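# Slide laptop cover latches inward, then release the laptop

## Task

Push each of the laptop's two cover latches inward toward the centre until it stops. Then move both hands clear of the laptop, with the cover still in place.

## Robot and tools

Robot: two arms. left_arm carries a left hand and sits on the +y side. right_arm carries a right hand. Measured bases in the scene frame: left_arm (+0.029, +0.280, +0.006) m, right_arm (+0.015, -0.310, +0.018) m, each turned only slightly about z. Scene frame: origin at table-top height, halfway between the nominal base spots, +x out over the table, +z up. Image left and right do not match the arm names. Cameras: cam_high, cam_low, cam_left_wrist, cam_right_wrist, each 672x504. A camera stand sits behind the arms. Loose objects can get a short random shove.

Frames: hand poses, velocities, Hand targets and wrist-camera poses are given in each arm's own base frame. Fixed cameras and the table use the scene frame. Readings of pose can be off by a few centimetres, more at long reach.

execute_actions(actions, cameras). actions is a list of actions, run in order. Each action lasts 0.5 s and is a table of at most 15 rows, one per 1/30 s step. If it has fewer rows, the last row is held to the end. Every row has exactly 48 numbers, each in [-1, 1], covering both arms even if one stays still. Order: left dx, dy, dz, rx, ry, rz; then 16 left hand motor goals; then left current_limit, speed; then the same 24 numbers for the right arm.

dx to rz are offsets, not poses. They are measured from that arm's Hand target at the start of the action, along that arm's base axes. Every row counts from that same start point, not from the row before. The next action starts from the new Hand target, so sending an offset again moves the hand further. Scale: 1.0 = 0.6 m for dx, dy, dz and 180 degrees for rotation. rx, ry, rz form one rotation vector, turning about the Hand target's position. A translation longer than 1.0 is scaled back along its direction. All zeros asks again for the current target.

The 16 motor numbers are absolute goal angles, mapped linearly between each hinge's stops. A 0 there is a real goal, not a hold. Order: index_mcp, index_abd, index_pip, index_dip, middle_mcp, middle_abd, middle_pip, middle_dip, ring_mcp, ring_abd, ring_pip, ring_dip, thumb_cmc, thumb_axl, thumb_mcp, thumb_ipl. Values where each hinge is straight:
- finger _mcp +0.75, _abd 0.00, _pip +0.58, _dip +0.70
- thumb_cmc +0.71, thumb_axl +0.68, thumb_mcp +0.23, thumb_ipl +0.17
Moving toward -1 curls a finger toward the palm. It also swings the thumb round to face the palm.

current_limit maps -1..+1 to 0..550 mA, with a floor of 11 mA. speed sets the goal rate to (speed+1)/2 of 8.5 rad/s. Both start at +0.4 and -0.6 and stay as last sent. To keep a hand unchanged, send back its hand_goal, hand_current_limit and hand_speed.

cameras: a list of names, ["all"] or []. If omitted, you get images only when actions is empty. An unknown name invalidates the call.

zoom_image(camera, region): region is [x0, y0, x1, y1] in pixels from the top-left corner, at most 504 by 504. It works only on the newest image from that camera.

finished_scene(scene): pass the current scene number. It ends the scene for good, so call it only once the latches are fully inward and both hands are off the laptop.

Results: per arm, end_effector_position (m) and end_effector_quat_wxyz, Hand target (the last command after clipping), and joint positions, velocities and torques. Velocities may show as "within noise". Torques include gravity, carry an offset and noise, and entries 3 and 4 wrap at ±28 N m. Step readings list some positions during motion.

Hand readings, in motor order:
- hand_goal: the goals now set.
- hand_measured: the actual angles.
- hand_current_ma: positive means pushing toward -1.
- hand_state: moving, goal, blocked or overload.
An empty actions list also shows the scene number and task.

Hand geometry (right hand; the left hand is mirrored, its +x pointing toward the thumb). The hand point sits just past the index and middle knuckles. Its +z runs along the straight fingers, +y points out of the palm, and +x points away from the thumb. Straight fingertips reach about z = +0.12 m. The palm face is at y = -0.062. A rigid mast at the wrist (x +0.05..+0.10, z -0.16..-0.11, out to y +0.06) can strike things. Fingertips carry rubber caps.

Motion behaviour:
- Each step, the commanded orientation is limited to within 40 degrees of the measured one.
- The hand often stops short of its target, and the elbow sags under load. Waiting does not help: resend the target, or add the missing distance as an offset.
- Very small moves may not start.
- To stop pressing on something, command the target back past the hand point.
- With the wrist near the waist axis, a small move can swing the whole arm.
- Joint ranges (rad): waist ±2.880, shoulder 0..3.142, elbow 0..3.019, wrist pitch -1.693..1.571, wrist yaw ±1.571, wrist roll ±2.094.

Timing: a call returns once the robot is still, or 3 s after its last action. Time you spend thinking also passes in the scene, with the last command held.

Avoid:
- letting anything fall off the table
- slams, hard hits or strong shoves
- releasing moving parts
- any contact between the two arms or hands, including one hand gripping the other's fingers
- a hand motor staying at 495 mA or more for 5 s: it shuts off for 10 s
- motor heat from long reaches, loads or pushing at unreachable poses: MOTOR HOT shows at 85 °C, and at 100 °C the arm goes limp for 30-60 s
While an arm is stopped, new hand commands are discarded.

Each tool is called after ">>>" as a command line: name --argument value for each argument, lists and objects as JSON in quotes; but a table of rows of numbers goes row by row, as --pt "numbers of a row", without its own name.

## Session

Confirmed. Now scene 2.

>>> execute_actions --actions '[]'

>>> zoom_image --camera "cam_high" --region '[220, 160, 460, 340]'

Scene clock: 0.00 s.
left_arm: end_effector_position=(+0.6262, -0.3529, +0.3839) hand_goal=(+0.754, +0.000, +0.576, +0.696, +0.754, +0.000, +0.576, +0.696, +0.754, +0.000, +0.576, +0.696, +0.714, +0.678, +0.226, +0.168) hand_measured=(+0.754, +0.000, +0.576, +0.696, +0.754, +0.000, +0.576, +0.696, +0.754, +0.000, +0.576, +0.696, +0.714, +0.678, +0.226, +0.168) hand_current_ma=(+0, +0, +0, +0, +0, +0, +0, +0, +0, +0, +0, +0, +0, +0, +0, +0) hand_state=(goal, goal, goal, goal, goal, goal, goal, goal, goal, goal, goal, goal, goal, goal, goal, goal) hand_current_limit=0.40 hand_speed=-0.60 end_effector_quat_wxyz=(+0.516, +0.806, +0.001, +0.290) | right_arm: end_effector_position=(+0.2450, -0.1594, +0.2839) hand_goal=(+0.754, +0.000, +0.576, +0.696, +0.754, +0.000, +0.576, +0.696, +0.754, +0.000, +0.576, +0.696, +0.714, +0.678, +0.226, +0.168) hand_measured=(+0.754, +0.000, +0.576, +0.696, +0.754, +0.000, +0.576, +0.696, +0.754, +0.000, +0.576, +0.696, +0.714, +0.678, +0.226, +0.168) hand_current_ma=(+0, +0, +0, +0, +0, +0, +0, +0, +0, +0, +0, +0, +0, +0, +0, +0) hand_state=(goal, goal, goal, goal, goal, goal, goal, goal, goal, goal, goal, goal, goal, goal, goal, goal) hand_current_limit=0.40 hand_speed=-0.60 end_effector_quat_wxyz=(+0.229, +0.880, +0.415, -0.023)
Joint positions: left_arm=[-0.308 1.72 1.424 -0.11 0.708 0.782] | right_arm=[-0.13 0.703 0.823 -1.467 0.411 0.512]
Joint velocities: within noise
Joint torques (N m): no reading
Heat: left arm: hottest waist 26 °C; right arm: hottest waist 25 °C.
Hand target: left_arm +0.6298, -0.3540, +0.3959; +0.519, +0.801, -0.004, +0.299 | right_arm +0.2487, -0.1598, +0.2957; +0.236, +0.880, +0.412, -0.012

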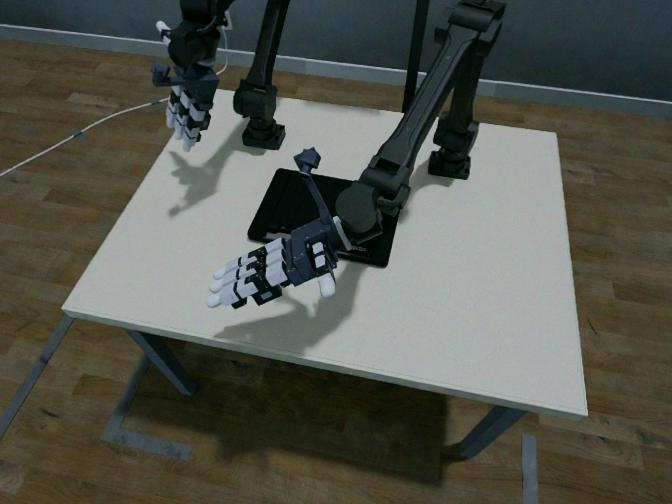

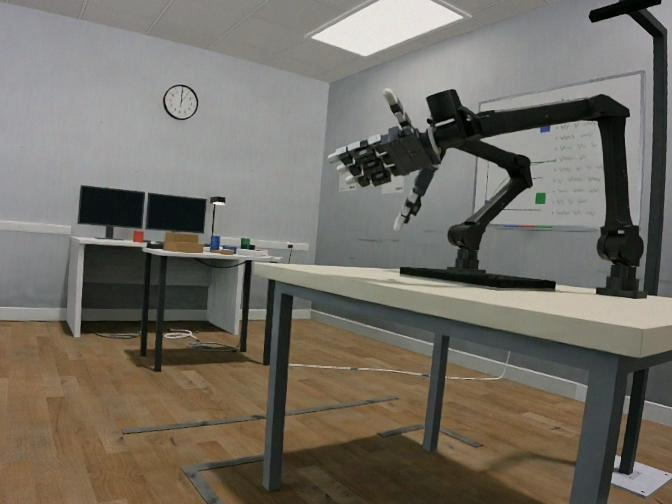

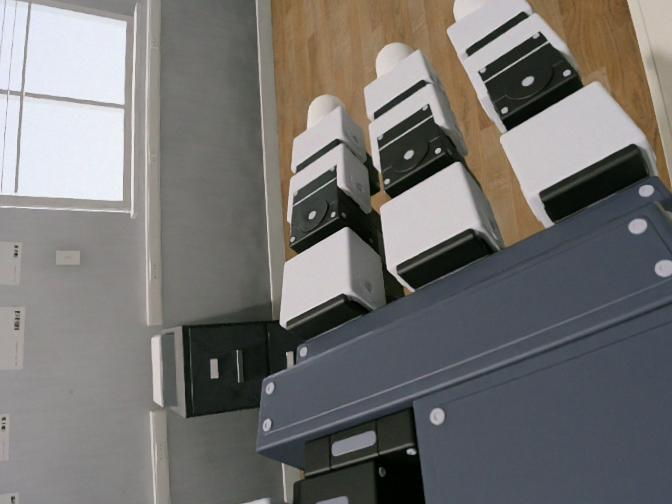

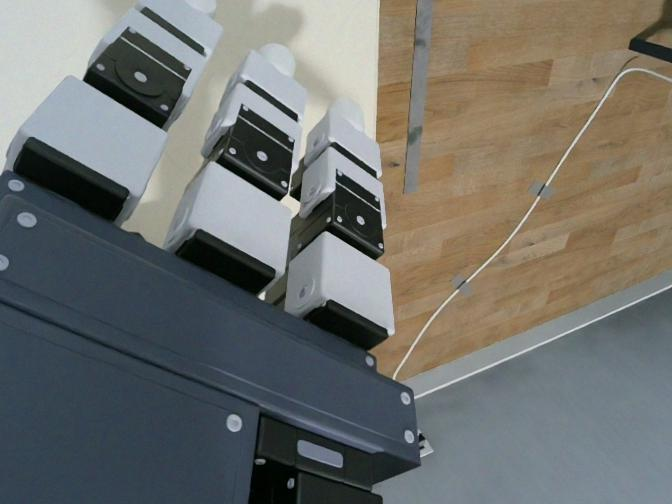

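Scaled by 2.100 from the camera's 672x504 image, which has a finer 960x720 frame.

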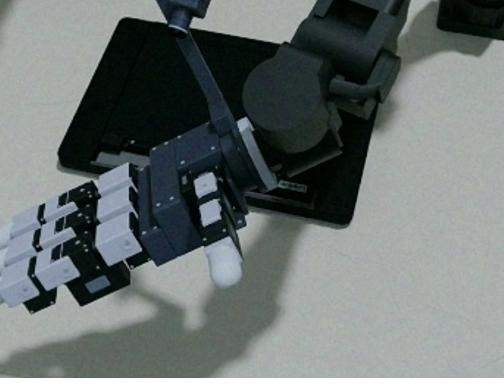

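>>> zoom_image --camera "cam_high" --region '[245, 205, 305, 265]'

>>> zoom_image --camera "cam_high" --region '[340, 220, 400, 280]'

Scaled by 8.400 from the camera's 672x504 image, which has a finer 960x720 frame.

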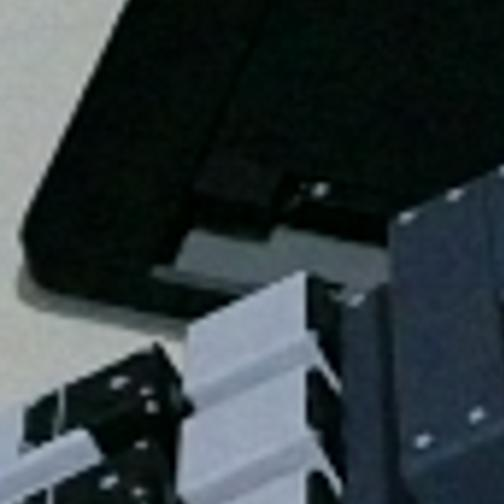

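Scaled by 8.400 from the camera's 672x504 image, which has a finer 960x720 frame.

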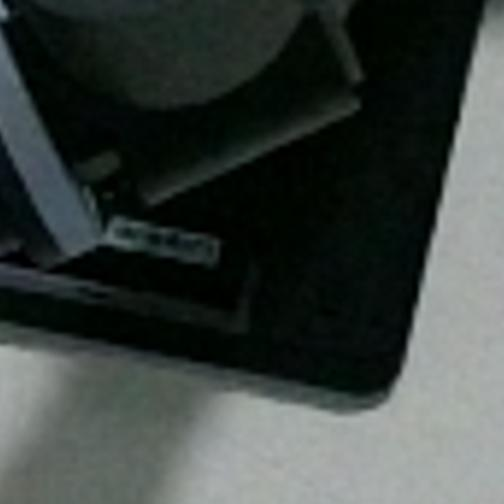

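>>> execute_actions --actions '[[[-0.15,0.03,-0.03,0.0955,0.0958,-0.0215,1,0,1,1,-0.3,0,-0.55,-0.17,-0.3,0,-0.55,-0.17,-0.57,0.678,0.226,0.168,0.6,-0.5,0,0,0,0.0239,0,0.1839,1,0,1,1,-0.3,0,-0.55,-0.17,-0.3,0,-0.55,-0.17,-0.57,0.678,0.226,0.168,0.6,-0.5]],[[-0.16,0.03,-0.04,0.0955,0.0958,-0.0215,1,0,1,1,-0.3,0,-0.55,-0.17,-0.3,0,-0.55,-0.17,-0.57,0.678,0.226,0.168,0.6,-0.5,0,0,0,0.0239,0,0.1839,1,0,1,1,-0.3,0,-0.55,-0.17,-0.3,0,-0.55,-0.17,-0.57,0.678,0.226,0.168,0.6,-0.5]],[[-0.17,0.035,-0.1,0,0,0,1,0,1,1,-0.3,0,-0.55,-0.17,-0.3,0,-0.55,-0.17,-0.57,0.678,0.226,0.168,0.6,-0.5,0,0,0,0.0239,0,0.1839,1,0,1,1,-0.3,0,-0.55,-0.17,-0.3,0,-0.55,-0.17,-0.57,0.678,0.226,0.168,0.6,-0.5]]]' --cameras '["cam_high","cam_low"]'

>>> zoom_image --camera "cam_high" --region '[330, 200, 390, 260]'

>>> zoom_image --camera "cam_high" --region '[245, 205, 305, 265]'

Scene clock: 4.27 s.
left_arm: end_effector_position=(+0.3322, -0.2931, +0.2838) hand_goal=(+1.000, +0.000, +1.000, +1.000, -0.300, +0.000, -0.550, -0.170, -0.300, +0.000, -0.550, -0.170, -0.570, +0.678, +0.226, +0.168) hand_measured=(+0.998, +0.002, +0.996, +0.998, -0.290, +0.000, -0.548, -0.168, -0.290, +0.000, -0.548, -0.168, -0.570, +0.678, +0.222, +0.168) hand_current_ma=(-1, +0, -2, -2, +11, +0, +1, +1, +12, +0, +1, +1, +0, +0, -3, +0) hand_state=(goal, goal, goal, goal, goal, goal, goal, goal, goal, goal, goal, goal, goal, goal, goal, goal) hand_current_limit=0.60 hand_speed=-0.50 end_effector_quat_wxyz=(+0.255, +0.967, +0.005, -0.008) | right_arm: end_effector_position=(+0.2453, -0.1601, +0.2859) hand_goal=(+1.000, +0.000, +1.000, +1.000, -0.300, +0.000, -0.550, -0.170, -0.300, +0.000, -0.550, -0.170, -0.570, +0.678, +0.226, +0.168) hand_measured=(+0.998, +0.000, +0.996, +0.998, -0.286, +0.000, -0.548, -0.168, -0.288, +0.000, -0.548, -0.168, -0.570, +0.678, +0.222, +0.168) hand_current_ma=(+0, +0, +0, +0, +4, +0, +0, +0, +3, +0, +0, +0, +0, +0, +0, +0) hand_state=(goal, goal, goal, goal, goal, goal, goal, goal, goal, goal, goal, goal, goal, goal, goal, goal) hand_current_limit=0.60 hand_speed=-0.50 end_effector_quat_wxyz=(+0.086, +0.305, +0.928, +0.198)
Joint positions: left_arm=[-0.405 1.187 1.078 -1.254 0.476 1.104] | right_arm=[-1.101 1.142 1.081 -1.676 -0.403 -2.07]
Joint torques (N m): left_arm=[1.14 -7.06 10.4 0.8 0.63 -0.11] | right_arm=[3.43 -6.01 10.04 -1.09 -0.72 -0.03]
Heat: left arm: hottest waist 26 °C; right arm: hottest waist 25 °C.
Hand target: left_arm +0.3418, -0.2970, +0.2940; +0.260, +0.966, +0.008, +0.003 | right_arm +0.2486, -0.1598, +0.2957; +0.074, +0.275, +0.935, +0.212
Off the commanded pose: left_arm 0.015 m, 1 deg | right_arm 0.010 m, 4 deg.
joint sent to its limit (right arm) — joint 4 (wrist pitch), lower limit; joint 6 (wrist roll), lower limit. The joint targets are off in orientation, not in position.
Step readings (end_effector_position of left_arm | right_arm):
0: (+0.6262, -0.3529, +0.3839) | (+0.2450, -0.1594, +0.2839)
1: (+0.6217, -0.3517, +0.3760) | (+0.2489, -0.1555, +0.2813)
2: (+0.6132, -0.3487, +0.3658) | (+0.2535, -0.1508, +0.2769)
4: (+0.5780, -0.3379, +0.3443) | (+0.2456, -0.1543, +0.2788)
8: (+0.5407, -0.3297, +0.3524) | (+0.2301, -0.1628, +0.2922)
15: (+0.5341, -0.3307, +0.3737) | (+0.2402, -0.1608, +0.2796)
16: (+0.5288, -0.3278, +0.3642) | (+0.2445, -0.1556, +0.2780)
17: (+0.5183, -0.3224, +0.3488) | (+0.2483, -0.1499, +0.2777)
19: (+0.4809, -0.3103, +0.3283) | (+0.2431, -0.1582, +0.2780)
23: (+0.4435, -0.3104, +0.3300) | (+0.2387, -0.1747, +0.2795)
30: (+0.4383, -0.3137, +0.3392) | (+0.2464, -0.1632, +0.2690)
31: (+0.4312, -0.3119, +0.3272) | (+0.2452, -0.1578, +0.2701)
32: (+0.4237, -0.3098, +0.3217) | (+0.2435, -0.1516, +0.2755)
34: (+0.3795, -0.2973, +0.2906) | (+0.2450, -0.1578, +0.2856)
38: (+0.3284, -0.2901, +0.2720) | (+0.2546, -0.1777, +0.2812)
45: (+0.3318, -0.2931, +0.2837) | (+0.2484, -0.1659, +0.2808)
Images, in order (width x height): cam_high 672x504, cam_low 672x504.

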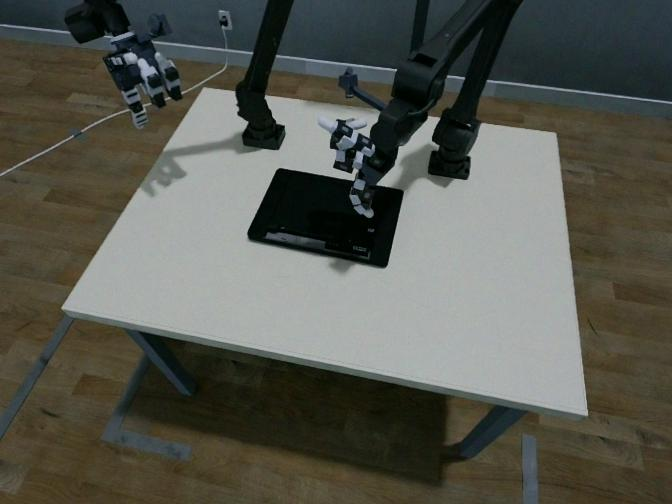

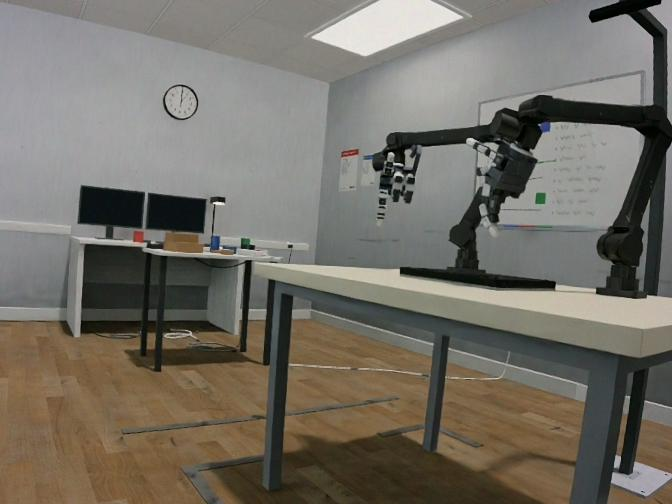

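Scaled by 8.400 from the camera's 672x504 image, which has a finer 960x720 frame.

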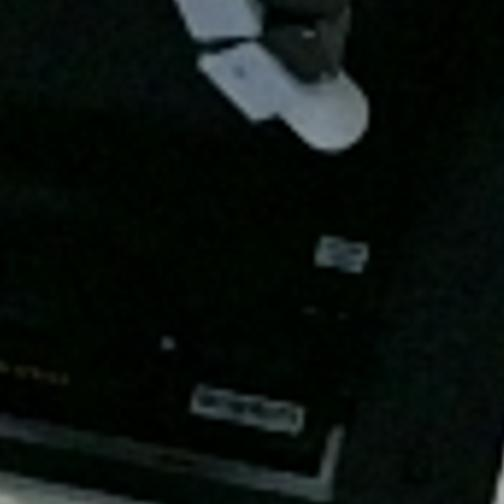

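Scaled by 8.400 from the camera's 672x504 image, which has a finer 960x720 frame.

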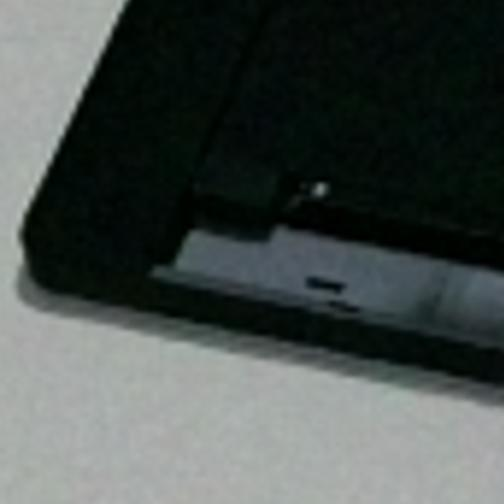

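>>> execute_actions --actions '[[[0.018,-0.013,-0.125,0,0,0,1,0,1,1,-0.3,0,-0.55,-0.17,-0.3,0,-0.55,-0.17,-0.57,0.678,0.226,0.168,0.6,-0.5,0,0,0,0,0,0,1,0,1,1,-0.3,0,-0.55,-0.17,-0.3,0,-0.55,-0.17,-0.57,0.678,0.226,0.168,0.6,-0.5]]]' --cameras '["cam_high","cam_low"]'

>>> zoom_image --camera "cam_high" --region '[330, 210, 390, 270]'

>>> zoom_image --camera "cam_low" --region '[460, 230, 520, 290]'

Scene clock: 5.53 s.
left_arm: end_effector_position=(+0.3492, -0.2994, +0.2083) hand_goal=(+1.000, +0.000, +1.000, +1.000, -0.300, +0.000, -0.550, -0.170, -0.300, +0.000, -0.550, -0.170, -0.570, +0.678, +0.226, +0.168) hand_measured=(+1.000, +0.000, +0.998, +0.998, -0.292, +0.000, -0.548, -0.168, -0.292, +0.000, -0.548, -0.168, -0.570, +0.678, +0.222, +0.168) hand_current_ma=(+0, +0, -2, -2, +9, +0, +1, +1, +8, +0, +1, +1, +0, +0, -3, +0) hand_state=(goal, goal, goal, goal, goal, goal, goal, goal, goal, goal, goal, goal, goal, goal, goal, goal) hand_current_limit=0.60 hand_speed=-0.50 end_effector_quat_wxyz=(+0.254, +0.967, +0.010, -0.008) | right_arm: end_effector_position=(+0.2453, -0.1601, +0.2859) hand_goal=(+1.000, +0.000, +1.000, +1.000, -0.300, +0.000, -0.550, -0.170, -0.300, +0.000, -0.550, -0.170, -0.570, +0.678, +0.226, +0.168) hand_measured=(+0.998, +0.000, +0.996, +0.998, -0.286, +0.000, -0.548, -0.168, -0.288, +0.000, -0.548, -0.168, -0.570, +0.678, +0.222, +0.168) hand_current_ma=(+0, +0, +0, +0, +4, +0, +0, +0, +3, +0, +0, +0, +0, +0, +0, +0) hand_state=(goal, goal, goal, goal, goal, goal, goal, goal, goal, goal, goal, goal, goal, goal, goal, goal) hand_current_limit=0.60 hand_speed=-0.50 end_effector_quat_wxyz=(+0.086, +0.305, +0.928, +0.197)
Joint positions: left_arm=[-0.405 1.279 0.954 -1.037 0.472 1.095] | right_arm=[-1.101 1.142 1.081 -1.676 -0.403 -2.071]
Joint torques (N m): left_arm=[0.56 -9.05 9.05 0.81 0.68 -0.11] | right_arm=[3.49 -5.83 10.28 -1.1 -0.67 -0.02]
Heat: left arm: hottest waist 26 °C; right arm: hottest waist 25 °C.
Hand target: left_arm +0.3526, -0.3048, +0.2188; +0.260, +0.966, +0.009, +0.003 | right_arm +0.2486, -0.1598, +0.2957; +0.074, +0.275, +0.935, +0.212
Off the commanded pose: left_arm 0.013 m, 1 deg | right_arm 0.010 m, 4 deg.
joint sent to its limit (right arm) — joint 4 (wrist pitch), lower limit; joint 6 (wrist roll), lower limit. The joint targets are off in orientation, not in position.
Step readings (end_effector_position of left_arm | right_arm):
0: (+0.3323, -0.2931, +0.2838) | (+0.2453, -0.1601, +0.2859)
1: (+0.3334, -0.2936, +0.2783) | (+0.2453, -0.1601, +0.2859)
2: (+0.3394, -0.2962, +0.2746) | (+0.2453, -0.1601, +0.2859)
4: (+0.3436, -0.2980, +0.2546) | (+0.2453, -0.1601, +0.2859)
8: (+0.3461, -0.2983, +0.2127) | (+0.2453, -0.1601, +0.2859)
15: (+0.3492, -0.2994, +0.2083) | (+0.2453, -0.1601, +0.2859)
Images, in order (width x height): cam_high 672x504, cam_low 672x504.

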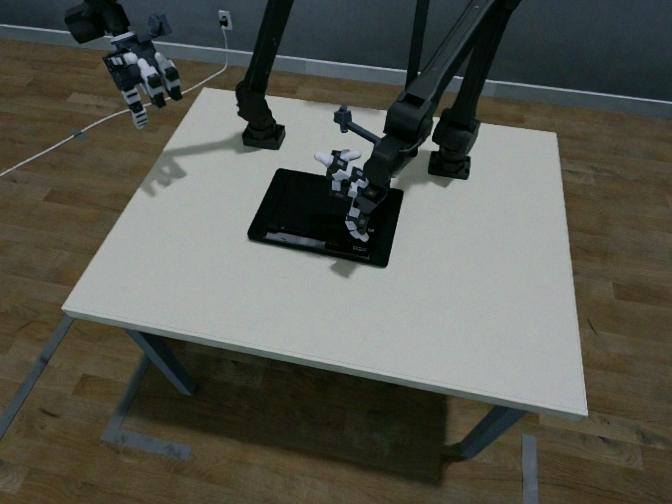

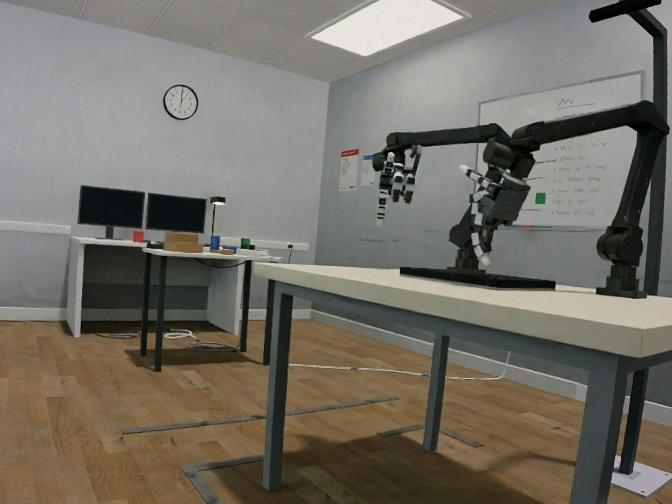

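Scaled by 8.400 from the camera's 672x504 image, which has a finer 960x720 frame.

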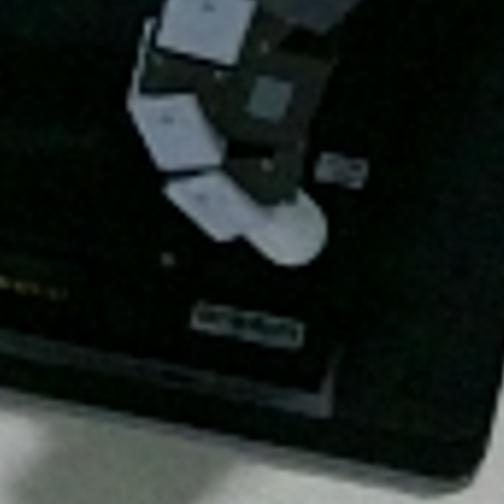

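Scaled by 8.400 from the camera's 672x504 image, which has a finer 960x720 frame.

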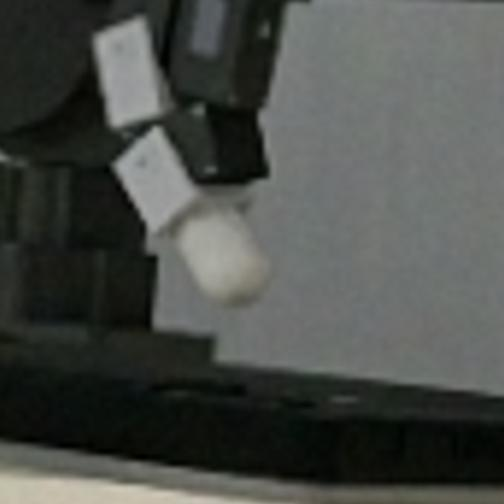

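>>> execute_actions --actions '[[[-0.006,-0.025,-0.03,0,0,0,1,0,1,1,-0.3,0,-0.55,-0.17,-0.3,0,-0.55,-0.17,-0.57,0.678,0.226,0.168,0.6,-0.5,0,0,0,0,0,0,1,0,1,1,-0.3,0,-0.55,-0.17,-0.3,0,-0.55,-0.17,-0.57,0.678,0.226,0.168,0.6,-0.5]]]' --cameras '["cam_high","cam_low"]'

>>> zoom_image --camera "cam_high" --region '[330, 210, 390, 270]'

>>> zoom_image --camera "cam_low" --region '[460, 230, 520, 290]'

Scene clock: 6.87 s.
left_arm: end_effector_position=(+0.3463, -0.3180, +0.2067) hand_goal=(+1.000, +0.000, +1.000, +1.000, -0.300, +0.000, -0.550, -0.170, -0.300, +0.000, -0.550, -0.170, -0.570, +0.678, +0.226, +0.168) hand_measured=(+1.000, +0.000, +0.998, +0.998, -0.292, +0.000, -0.548, -0.168, -0.292, +0.000, -0.548, -0.168, -0.570, +0.678, +0.222, +0.168) hand_current_ma=(+0, +0, -2, -2, +9, +0, +1, +1, +8, +0, +1, +1, +0, +0, -3, +0) hand_state=(goal, goal, goal, goal, goal, goal, goal, goal, goal, goal, goal, goal, goal, goal, goal, goal) hand_current_limit=0.60 hand_speed=-0.50 end_effector_quat_wxyz=(+0.262, +0.965, +0.002, +0.006) | right_arm: end_effector_position=(+0.2453, -0.1601, +0.2859) hand_goal=(+1.000, +0.000, +1.000, +1.000, -0.300, +0.000, -0.550, -0.170, -0.300, +0.000, -0.550, -0.170, -0.570, +0.678, +0.226, +0.168) hand_measured=(+0.998, +0.000, +0.996, +0.998, -0.286, +0.000, -0.548, -0.168, -0.288, +0.000, -0.548, -0.168, -0.570, +0.678, +0.222, +0.168) hand_current_ma=(+0, +0, +0, +0, +4, +0, +0, +0, +3, +0, +0, +0, +0, +0, +0, +0) hand_state=(goal, goal, goal, goal, goal, goal, goal, goal, goal, goal, goal, goal, goal, goal, goal, goal) hand_current_limit=0.60 hand_speed=-0.50 end_effector_quat_wxyz=(+0.086, +0.305, +0.928, +0.197)
Joint positions: left_arm=[-0.454 1.28 0.938 -0.964 0.465 1.049] | right_arm=[-1.101 1.142 1.081 -1.676 -0.403 -2.071]
Joint torques (N m): left_arm=[1.03 -7.65 7.86 0.96 0.53 -0.14] | right_arm=[3.37 -5.95 10.07 -0.9 -0.71 -0.06]
Heat: left arm: hottest waist 26 °C; right arm: hottest waist 25 °C.
Hand target: left_arm +0.3490, -0.3198, +0.2010; +0.260, +0.966, +0.008, +0.003 | right_arm +0.2486, -0.1598, +0.2957; +0.074, +0.275, +0.935, +0.212
Off the commanded pose: left_arm 0.007 m, 1 deg | right_arm 0.010 m, 4 deg.
joint sent to its limit (right arm) — joint 4 (wrist pitch), lower limit; joint 6 (wrist roll), lower limit. The joint targets are off in orientation, not in position.
Step readings (end_effector_position of left_arm | right_arm):
0: (+0.3492, -0.2994, +0.2083) | (+0.2453, -0.1601, +0.2859)
1: (+0.3498, -0.3006, +0.2078) | (+0.2453, -0.1601, +0.2859)
2: (+0.3516, -0.3027, +0.2073) | (+0.2453, -0.1601, +0.2859)
4: (+0.3501, -0.3099, +0.2069) | (+0.2453, -0.1601, +0.2859)
8: (+0.3453, -0.3178, +0.2065) | (+0.2453, -0.1601, +0.2859)
15: (+0.3462, -0.3180, +0.2067) | (+0.2453, -0.1601, +0.2859)
Images, in order (width x height): cam_high 672x504, cam_low 672x504.

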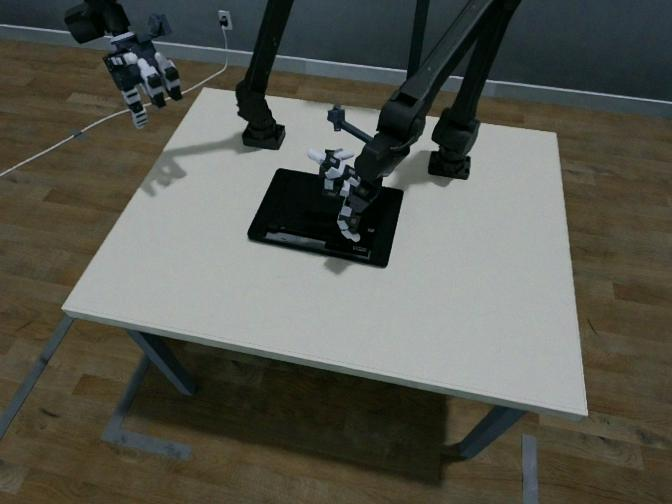

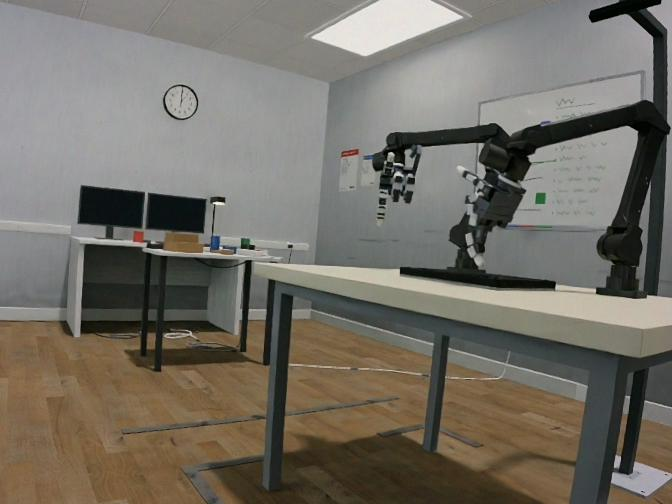

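Scaled by 8.400 from the camera's 672x504 image, which has a finer 960x720 frame.

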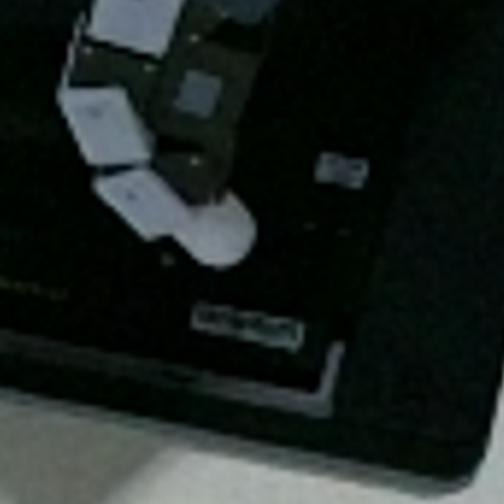

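Scaled by 8.400 from the camera's 672x504 image, which has a finer 960x720 frame.

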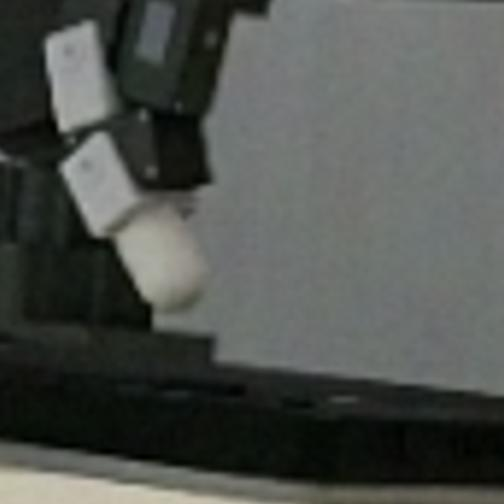

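>>> execute_actions --actions '[[[-0.0125,0.016,-0.02,0,0,0,1,0,1,1,-0.3,0,-0.55,-0.17,-0.3,0,-0.55,-0.17,-0.57,0.678,0.226,0.168,0.6,-0.5,0,0,0,0,0,0,1,0,1,1,-0.3,0,-0.55,-0.17,-0.3,0,-0.55,-0.17,-0.57,0.678,0.226,0.168,0.6,-0.5]]]' --cameras '["cam_high","cam_low"]'

>>> zoom_image --camera "cam_high" --region '[330, 210, 390, 270]'

>>> zoom_image --camera "cam_low" --region '[460, 230, 520, 290]'

Scene clock: 7.87 s.
left_arm: end_effector_position=(+0.3351, -0.3125, +0.1853) hand_goal=(+1.000, +0.000, +1.000, +1.000, -0.300, +0.000, -0.550, -0.170, -0.300, +0.000, -0.550, -0.170, -0.570, +0.678, +0.226, +0.168) hand_measured=(+1.000, +0.000, +1.000, +1.000, -0.292, +0.000, -0.548, -0.168, -0.292, +0.000, -0.548, -0.168, -0.570, +0.678, +0.222, +0.168) hand_current_ma=(+0, +0, +0, +0, +9, +0, +1, +1, +8, +0, +1, +1, +0, +0, -3, +0) hand_state=(goal, goal, goal, goal, goal, goal, goal, goal, goal, goal, goal, goal, goal, goal, goal, goal) hand_current_limit=0.60 hand_speed=-0.50 end_effector_quat_wxyz=(+0.257, +0.966, +0.005, -0.005) | right_arm: end_effector_position=(+0.2453, -0.1601, +0.2859) hand_goal=(+1.000, +0.000, +1.000, +1.000, -0.300, +0.000, -0.550, -0.170, -0.300, +0.000, -0.550, -0.170, -0.570, +0.678, +0.226, +0.168) hand_measured=(+0.998, +0.000, +0.996, +0.998, -0.286, +0.000, -0.548, -0.168, -0.288, +0.000, -0.548, -0.168, -0.570, +0.678, +0.222, +0.168) hand_current_ma=(+0, +0, +0, +0, +4, +0, +0, +0, +3, +0, +0, +0, +0, +0, +0, +0) hand_state=(goal, goal, goal, goal, goal, goal, goal, goal, goal, goal, goal, goal, goal, goal, goal, goal) hand_current_limit=0.60 hand_speed=-0.50 end_effector_quat_wxyz=(+0.086, +0.305, +0.928, +0.197)
Joint positions: left_arm=[-0.453 1.278 0.884 -0.938 0.465 1.05] | right_arm=[-1.101 1.142 1.081 -1.676 -0.403 -2.071]
Joint torques (N m): left_arm=[2.08 -8.35 8.17 0.85 0.66 0.05] | right_arm=[3.6 -5.54 10.09 -0.92 -0.73 -0.03]
Heat: left arm: hottest waist 26 °C; right arm: hottest elbow 26 °C.
Hand target: left_arm +0.3416, -0.3101, +0.1889; +0.260, +0.966, +0.009, +0.003 | right_arm +0.2486, -0.1598, +0.2957; +0.074, +0.275, +0.935, +0.212
Off the commanded pose: left_arm 0.008 m, 1 deg | right_arm 0.010 m, 4 deg.
joint sent to its limit (right arm) — joint 4 (wrist pitch), lower limit; joint 6 (wrist roll), lower limit. The joint targets are off in orientation, not in position.
Step readings (end_effector_position of left_arm | right_arm):
0: (+0.3464, -0.3180, +0.2067) | (+0.2453, -0.1601, +0.2859)
1: (+0.3454, -0.3176, +0.2044) | (+0.2453, -0.1601, +0.2859)
2: (+0.3450, -0.3174, +0.2029) | (+0.2453, -0.1601, +0.2859)
4: (+0.3407, -0.3152, +0.1946) | (+0.2453, -0.1601, +0.2859)
8: (+0.3347, -0.3123, +0.1851) | (+0.2453, -0.1601, +0.2859)
15: (+0.3351, -0.3125, +0.1853) | (+0.2453, -0.1601, +0.2859)
Images, in order (width x height): cam_high 672x504, cam_low 672x504.

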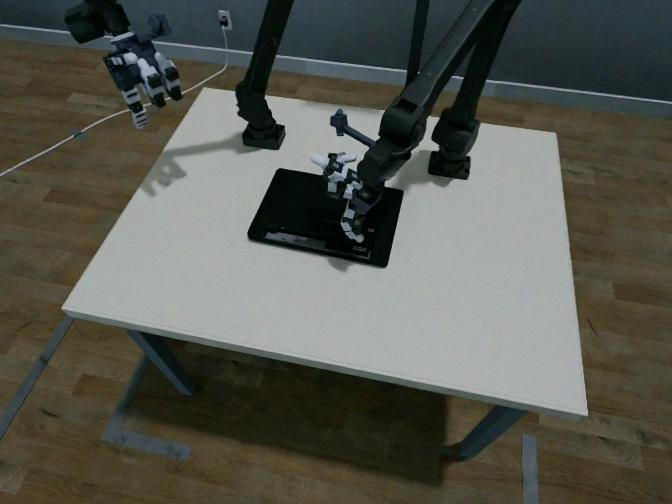

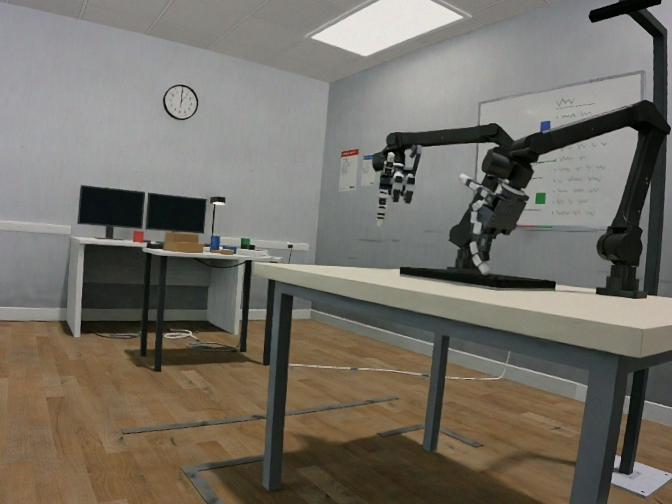

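Scaled by 8.400 from the camera's 672x504 image, which has a finer 960x720 frame.

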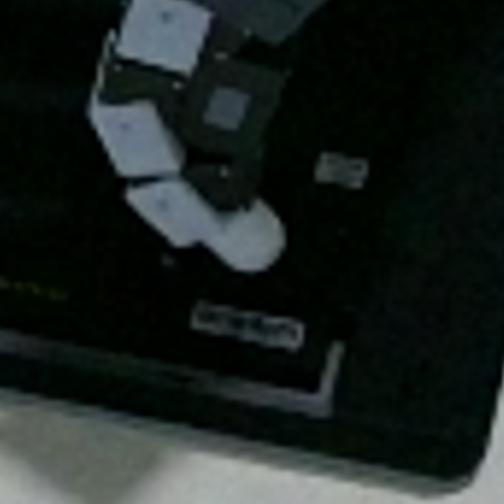

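Scaled by 8.400 from the camera's 672x504 image, which has a finer 960x720 frame.

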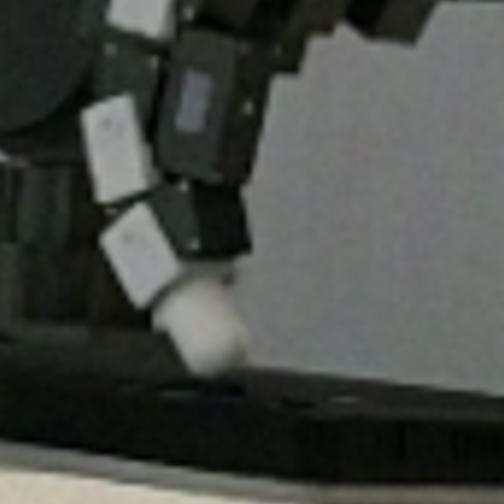

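>>> execute_actions --actions '[[[0.011,-0.002,0,0,0,0,1,0,1,1,-0.3,0,-0.55,-0.17,-0.3,0,-0.55,-0.17,-0.57,0.678,0.226,0.168,0.6,-0.5,0,0,0,0,0,0,1,0,1,1,-0.3,0,-0.55,-0.17,-0.3,0,-0.55,-0.17,-0.57,0.678,0.226,0.168,0.6,-0.5]]]' --cameras '["cam_high","cam_low"]'

>>> zoom_image --camera "cam_high" --region '[330, 210, 390, 270]'

>>> zoom_image --camera "cam_low" --region '[460, 230, 520, 290]'

Scene clock: 8.87 s.
left_arm: end_effector_position=(+0.3364, -0.3111, +0.1853) hand_goal=(+1.000, +0.000, +1.000, +1.000, -0.300, +0.000, -0.550, -0.170, -0.300, +0.000, -0.550, -0.170, -0.570, +0.678, +0.226, +0.168) hand_measured=(+1.000, +0.000, +1.000, +1.000, -0.292, +0.000, -0.548, -0.168, -0.292, +0.000, -0.548, -0.168, -0.570, +0.678, +0.222, +0.168) hand_current_ma=(+0, +0, +0, +0, +9, +0, +1, +1, +8, +0, +1, +1, +0, +0, -3, +0) hand_state=(goal, goal, goal, goal, goal, goal, goal, goal, goal, goal, goal, goal, goal, goal, goal, goal) hand_current_limit=0.60 hand_speed=-0.50 end_effector_quat_wxyz=(+0.257, +0.966, +0.007, -0.004) | right_arm: end_effector_position=(+0.2453, -0.1601, +0.2859) hand_goal=(+1.000, +0.000, +1.000, +1.000, -0.300, +0.000, -0.550, -0.170, -0.300, +0.000, -0.550, -0.170, -0.570, +0.678, +0.226, +0.168) hand_measured=(+0.998, +0.000, +0.996, +0.998, -0.286, +0.000, -0.548, -0.168, -0.288, +0.000, -0.548, -0.168, -0.570, +0.678, +0.222, +0.168) hand_current_ma=(+0, +0, +0, +0, +4, +0, +0, +0, +3, +0, +0, +0, +0, +0, +0, +0) hand_state=(goal, goal, goal, goal, goal, goal, goal, goal, goal, goal, goal, goal, goal, goal, goal, goal) hand_current_limit=0.60 hand_speed=-0.50 end_effector_quat_wxyz=(+0.086, +0.305, +0.928, +0.197)
Joint positions: left_arm=[-0.449 1.278 0.884 -0.938 0.465 1.05] | right_arm=[-1.101 1.142 1.081 -1.676 -0.403 -2.071]
Joint torques (N m): left_arm=[2.2 -7.06 9.35 0.84 0.7 0.11] | right_arm=[3.43 -6.24 10.04 -0.88 -0.73 -0.03]
Heat: left arm: hottest waist 26 °C; right arm: hottest elbow 26 °C.
Hand target: left_arm +0.3482, -0.3114, +0.1889; +0.260, +0.966, +0.009, +0.003 | right_arm +0.2486, -0.1598, +0.2957; +0.074, +0.275, +0.935, +0.212
Off the commanded pose: left_arm 0.012 m, 1 deg | right_arm 0.010 m, 4 deg.
joint sent to its limit (right arm) — joint 4 (wrist pitch), lower limit; joint 6 (wrist roll), lower limit. The joint targets are off in orientation, not in position.
Step readings (end_effector_position of left_arm | right_arm):
0: (+0.3351, -0.3125, +0.1853) | (+0.2453, -0.1601, +0.2859)
1: (+0.3352, -0.3123, +0.1853) | (+0.2453, -0.1601, +0.2859)
2: (+0.3355, -0.3121, +0.1853) | (+0.2453, -0.1601, +0.2859)
4: (+0.3359, -0.3116, +0.1853) | (+0.2453, -0.1601, +0.2859)
8: (+0.3364, -0.3111, +0.1853) | (+0.2453, -0.1601, +0.2859)
15: (+0.3364, -0.3111, +0.1853) | (+0.2453, -0.1601, +0.2859)
Images, in order (width x height): cam_high 672x504, cam_low 672x504.

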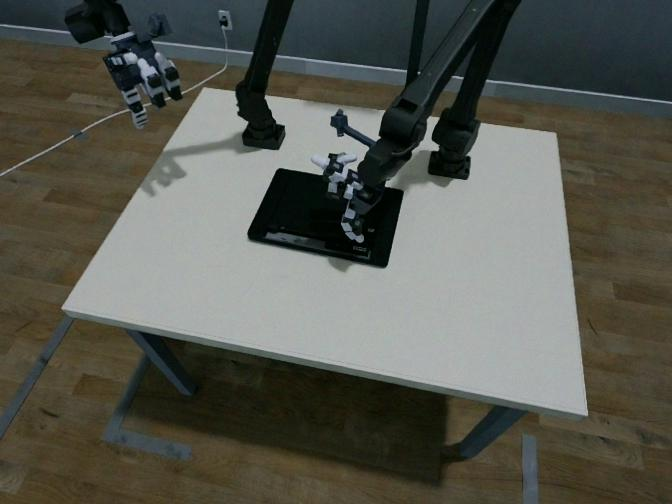

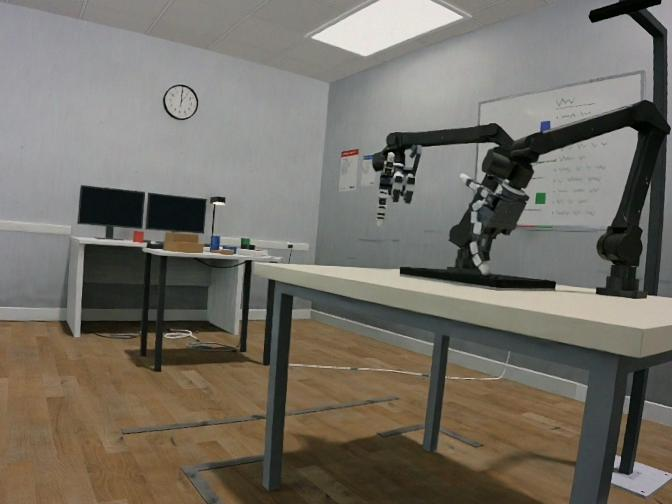

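Scaled by 8.400 from the camera's 672x504 image, which has a finer 960x720 frame.

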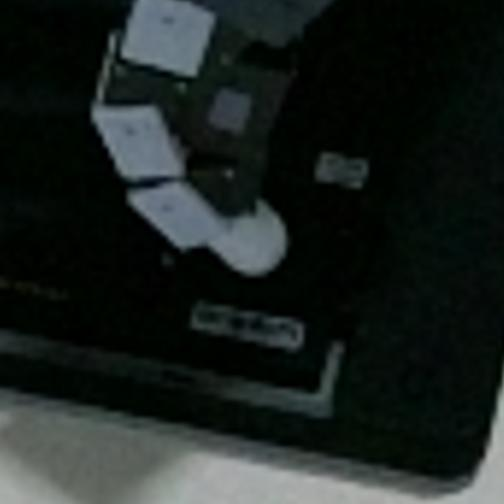

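Scaled by 8.400 from the camera's 672x504 image, which has a finer 960x720 frame.

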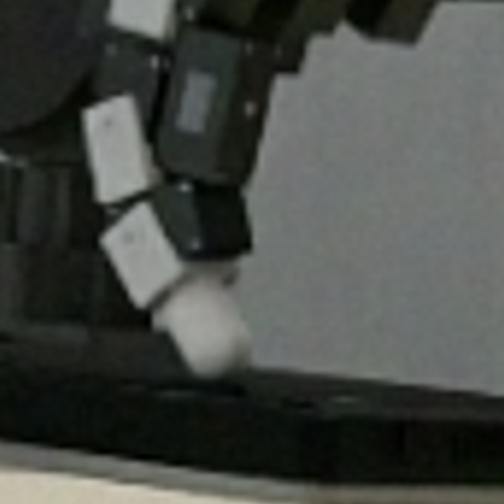

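>>> execute_actions --actions '[[[0.002,0,-0.023,0,0,0,1,0,1,1,-0.3,0,-0.55,-0.17,-0.3,0,-0.55,-0.17,-0.57,0.678,0.226,0.168,0.6,-0.5,0,0,0,0,0,0,1,0,1,1,-0.3,0,-0.55,-0.17,-0.3,0,-0.55,-0.17,-0.57,0.678,0.226,0.168,0.6,-0.5]]]' --cameras '["cam_high","cam_low"]'

>>> zoom_image --camera "cam_high" --region '[330, 210, 390, 270]'

>>> zoom_image --camera "cam_low" --region '[460, 230, 520, 290]'

Scene clock: 9.93 s.
left_arm: end_effector_position=(+0.3412, -0.3128, +0.1851) hand_goal=(+1.000, +0.000, +1.000, +1.000, -0.300, +0.000, -0.550, -0.170, -0.300, +0.000, -0.550, -0.170, -0.570, +0.678, +0.226, +0.168) hand_measured=(+1.000, -0.032, +1.000, +1.000, -0.292, +0.000, -0.548, -0.168, -0.292, +0.000, -0.548, -0.168, -0.570, +0.678, +0.222, +0.168) hand_current_ma=(+0, -46, +0, +0, +9, +0, +1, +1, +8, +0, +1, +1, +0, +0, -3, +0) hand_state=(goal, blocked, goal, goal, goal, goal, goal, goal, goal, goal, goal, goal, goal, goal, goal, goal) hand_current_limit=0.60 hand_speed=-0.50 end_effector_quat_wxyz=(+0.261, +0.965, +0.006, +0.003) | right_arm: end_effector_position=(+0.2453, -0.1601, +0.2859) hand_goal=(+1.000, +0.000, +1.000, +1.000, -0.300, +0.000, -0.550, -0.170, -0.300, +0.000, -0.550, -0.170, -0.570, +0.678, +0.226, +0.168) hand_measured=(+0.998, +0.000, +0.996, +0.998, -0.286, +0.000, -0.548, -0.168, -0.288, +0.000, -0.548, -0.168, -0.570, +0.678, +0.222, +0.168) hand_current_ma=(+0, +0, +0, +0, +4, +0, +0, +0, +3, +0, +0, +0, +0, +0, +0, +0) hand_state=(goal, goal, goal, goal, goal, goal, goal, goal, goal, goal, goal, goal, goal, goal, goal, goal) hand_current_limit=0.60 hand_speed=-0.50 end_effector_quat_wxyz=(+0.086, +0.305, +0.928, +0.197)
Joint positions: left_arm=[-0.447 1.285 0.883 -0.912 0.468 1.05] | right_arm=[-1.101 1.142 1.081 -1.676 -0.403 -2.071]
Joint torques (N m): left_arm=[2.08 -6.36 7.73 1.44 0.64 0.12] | right_arm=[3.31 -5.3 10.09 -1.02 -0.71 -0.03]
Heat: left arm: hottest waist 26 °C; right arm: hottest elbow 26 °C.
Hand target: left_arm +0.3493, -0.3114, +0.1752; +0.260, +0.966, +0.009, +0.003 | right_arm +0.2486, -0.1598, +0.2957; +0.074, +0.275, +0.935, +0.212
Off the commanded pose: left_arm 0.013 m, 0 deg | right_arm 0.010 m, 4 deg.
joint sent to its limit (right arm) — joint 4 (wrist pitch), lower limit; joint 6 (wrist roll), lower limit. The joint targets are off in orientation, not in position.
Step readings (end_effector_position of left_arm | right_arm):
0: (+0.3364, -0.3111, +0.1853) | (+0.2453, -0.1601, +0.2859)
1: (+0.3371, -0.3114, +0.1853) | (+0.2453, -0.1601, +0.2859)
2: (+0.3387, -0.3122, +0.1853) | (+0.2453, -0.1601, +0.2859)
4: (+0.3406, -0.3127, +0.1845) | (+0.2453, -0.1601, +0.2859)
8: (+0.3412, -0.3128, +0.1851) | (+0.2453, -0.1601, +0.2859)
15: (+0.3412, -0.3128, +0.1851) | (+0.2453, -0.1601, +0.2859)
Images, in order (width x height): cam_high 672x504, cam_low 672x504.

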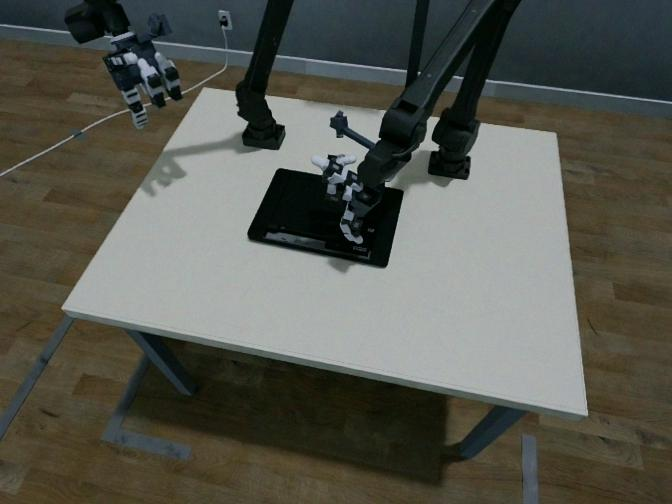

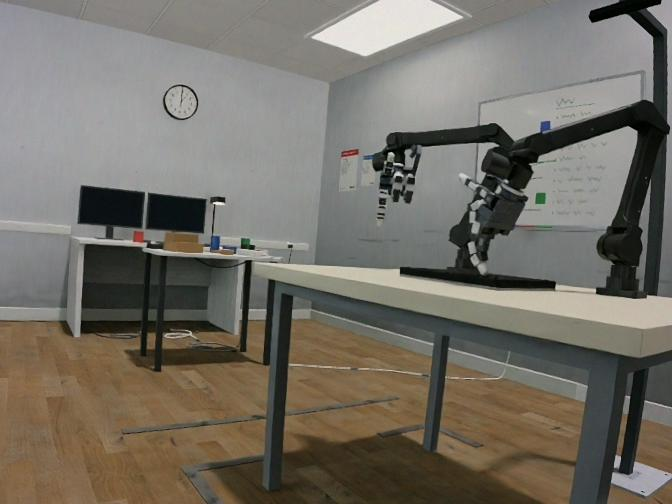

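Scaled by 8.400 from the camera's 672x504 image, which has a finer 960x720 frame.

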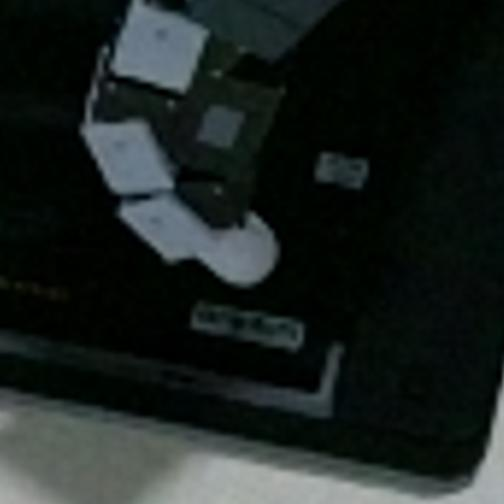

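Scaled by 8.400 from the camera's 672x504 image, which has a finer 960x720 frame.

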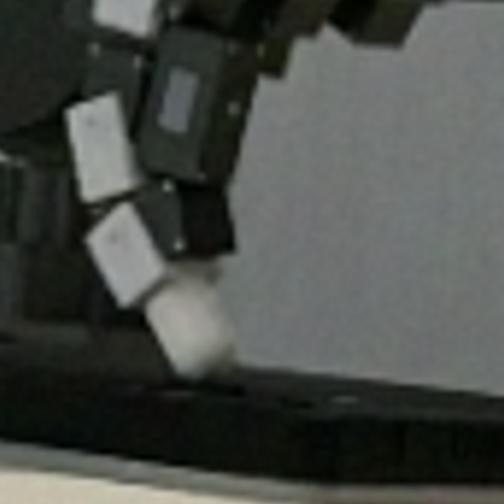

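>>> execute_actions --actions '[[[-0.002,-0.03,-0.01,0,0,0,1,0,1,1,-0.3,0,-0.55,-0.17,-0.3,0,-0.55,-0.17,-0.57,0.678,0.226,0.168,0.6,-0.5,0,0,0,0,0,0,1,0,1,1,-0.3,0,-0.55,-0.17,-0.3,0,-0.55,-0.17,-0.57,0.678,0.226,0.168,0.6,-0.5]]]' --cameras '["cam_high"]'

>>> zoom_image --camera "cam_high" --region '[330, 210, 390, 270]'

Scene clock: 10.90 s.
left_arm: end_effector_position=(+0.3473, -0.3247, +0.1774) hand_goal=(+1.000, +0.000, +1.000, +1.000, -0.300, +0.000, -0.550, -0.170, -0.300, +0.000, -0.550, -0.170, -0.570, +0.678, +0.226, +0.168) hand_measured=(+1.000, -0.006, +1.000, +1.000, -0.292, +0.000, -0.548, -0.168, -0.292, +0.000, -0.548, -0.168, -0.570, +0.678, +0.222, +0.168) hand_current_ma=(+0, -4, +0, +0, +9, +0, +1, +1, +8, +0, +1, +1, +0, +0, -3, +0) hand_state=(goal, goal, goal, goal, goal, goal, goal, goal, goal, goal, goal, goal, goal, goal, goal, goal) hand_current_limit=0.60 hand_speed=-0.50 end_effector_quat_wxyz=(+0.263, +0.965, +0.003, +0.012) | right_arm: end_effector_position=(+0.2453, -0.1601, +0.2859) hand_goal=(+1.000, +0.000, +1.000, +1.000, -0.300, +0.000, -0.550, -0.170, -0.300, +0.000, -0.550, -0.170, -0.570, +0.678, +0.226, +0.168) hand_measured=(+0.998, +0.000, +0.996, +0.998, -0.286, +0.000, -0.548, -0.168, -0.288, +0.000, -0.548, -0.168, -0.570, +0.678, +0.222, +0.168) hand_current_ma=(+0, +0, +0, +0, +4, +0, +0, +0, +3, +0, +0, +0, +0, +0, +0, +0) hand_state=(goal, goal, goal, goal, goal, goal, goal, goal, goal, goal, goal, goal, goal, goal, goal, goal) hand_current_limit=0.60 hand_speed=-0.50 end_effector_quat_wxyz=(+0.086, +0.305, +0.928, +0.197)
Joint positions: left_arm=[-0.471 1.315 0.883 -0.853 0.456 1.026] | right_arm=[-1.101 1.142 1.081 -1.676 -0.403 -2.071]
Joint torques (N m): left_arm=[0.44 -7.18 7.88 0.83 0.61 -0.17] | right_arm=[3.19 -5.6 10.19 -1.22 -0.67 -0.04]
Heat: left arm: hottest waist 26 °C; right arm: hottest elbow 26 °C.
Hand target: left_arm +0.3481, -0.3294, +0.1690; +0.260, +0.966, +0.008, +0.003 | right_arm +0.2486, -0.1598, +0.2957; +0.074, +0.275, +0.935, +0.212
Off the commanded pose: left_arm 0.009 m, 1 deg | right_arm 0.010 m, 4 deg.
joint sent to its limit (right arm) — joint 4 (wrist pitch), lower limit; joint 6 (wrist roll), lower limit. The joint targets are off in orientation, not in position.
Step readings (end_effector_position of left_arm | right_arm):
0: (+0.3412, -0.3128, +0.1851) | (+0.2453, -0.1601, +0.2859)
1: (+0.3421, -0.3134, +0.1849) | (+0.2453, -0.1601, +0.2859)
2: (+0.3436, -0.3147, +0.1849) | (+0.2453, -0.1601, +0.2859)
4: (+0.3456, -0.3198, +0.1839) | (+0.2453, -0.1601, +0.2859)
8: (+0.3469, -0.3245, +0.1771) | (+0.2453, -0.1601, +0.2859)
15: (+0.3473, -0.3247, +0.1774) | (+0.2453, -0.1601, +0.2859)
Images, in order (width x height): cam_high 672x504.

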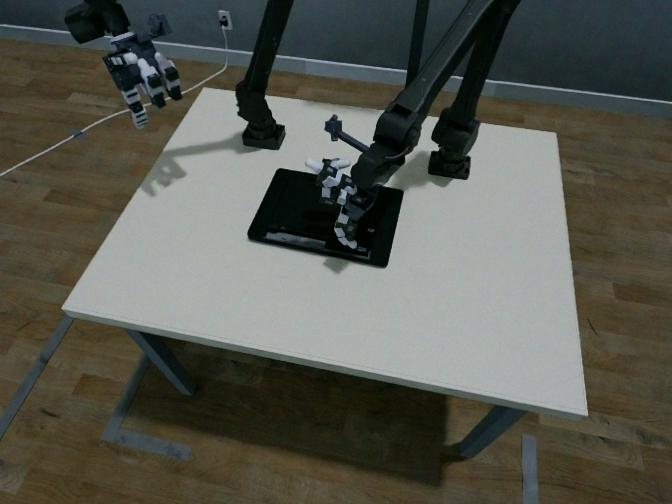

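Scaled by 8.400 from the camera's 672x504 image, which has a finer 960x720 frame.

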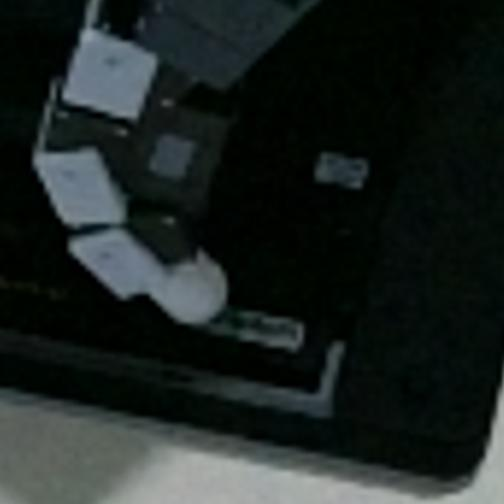

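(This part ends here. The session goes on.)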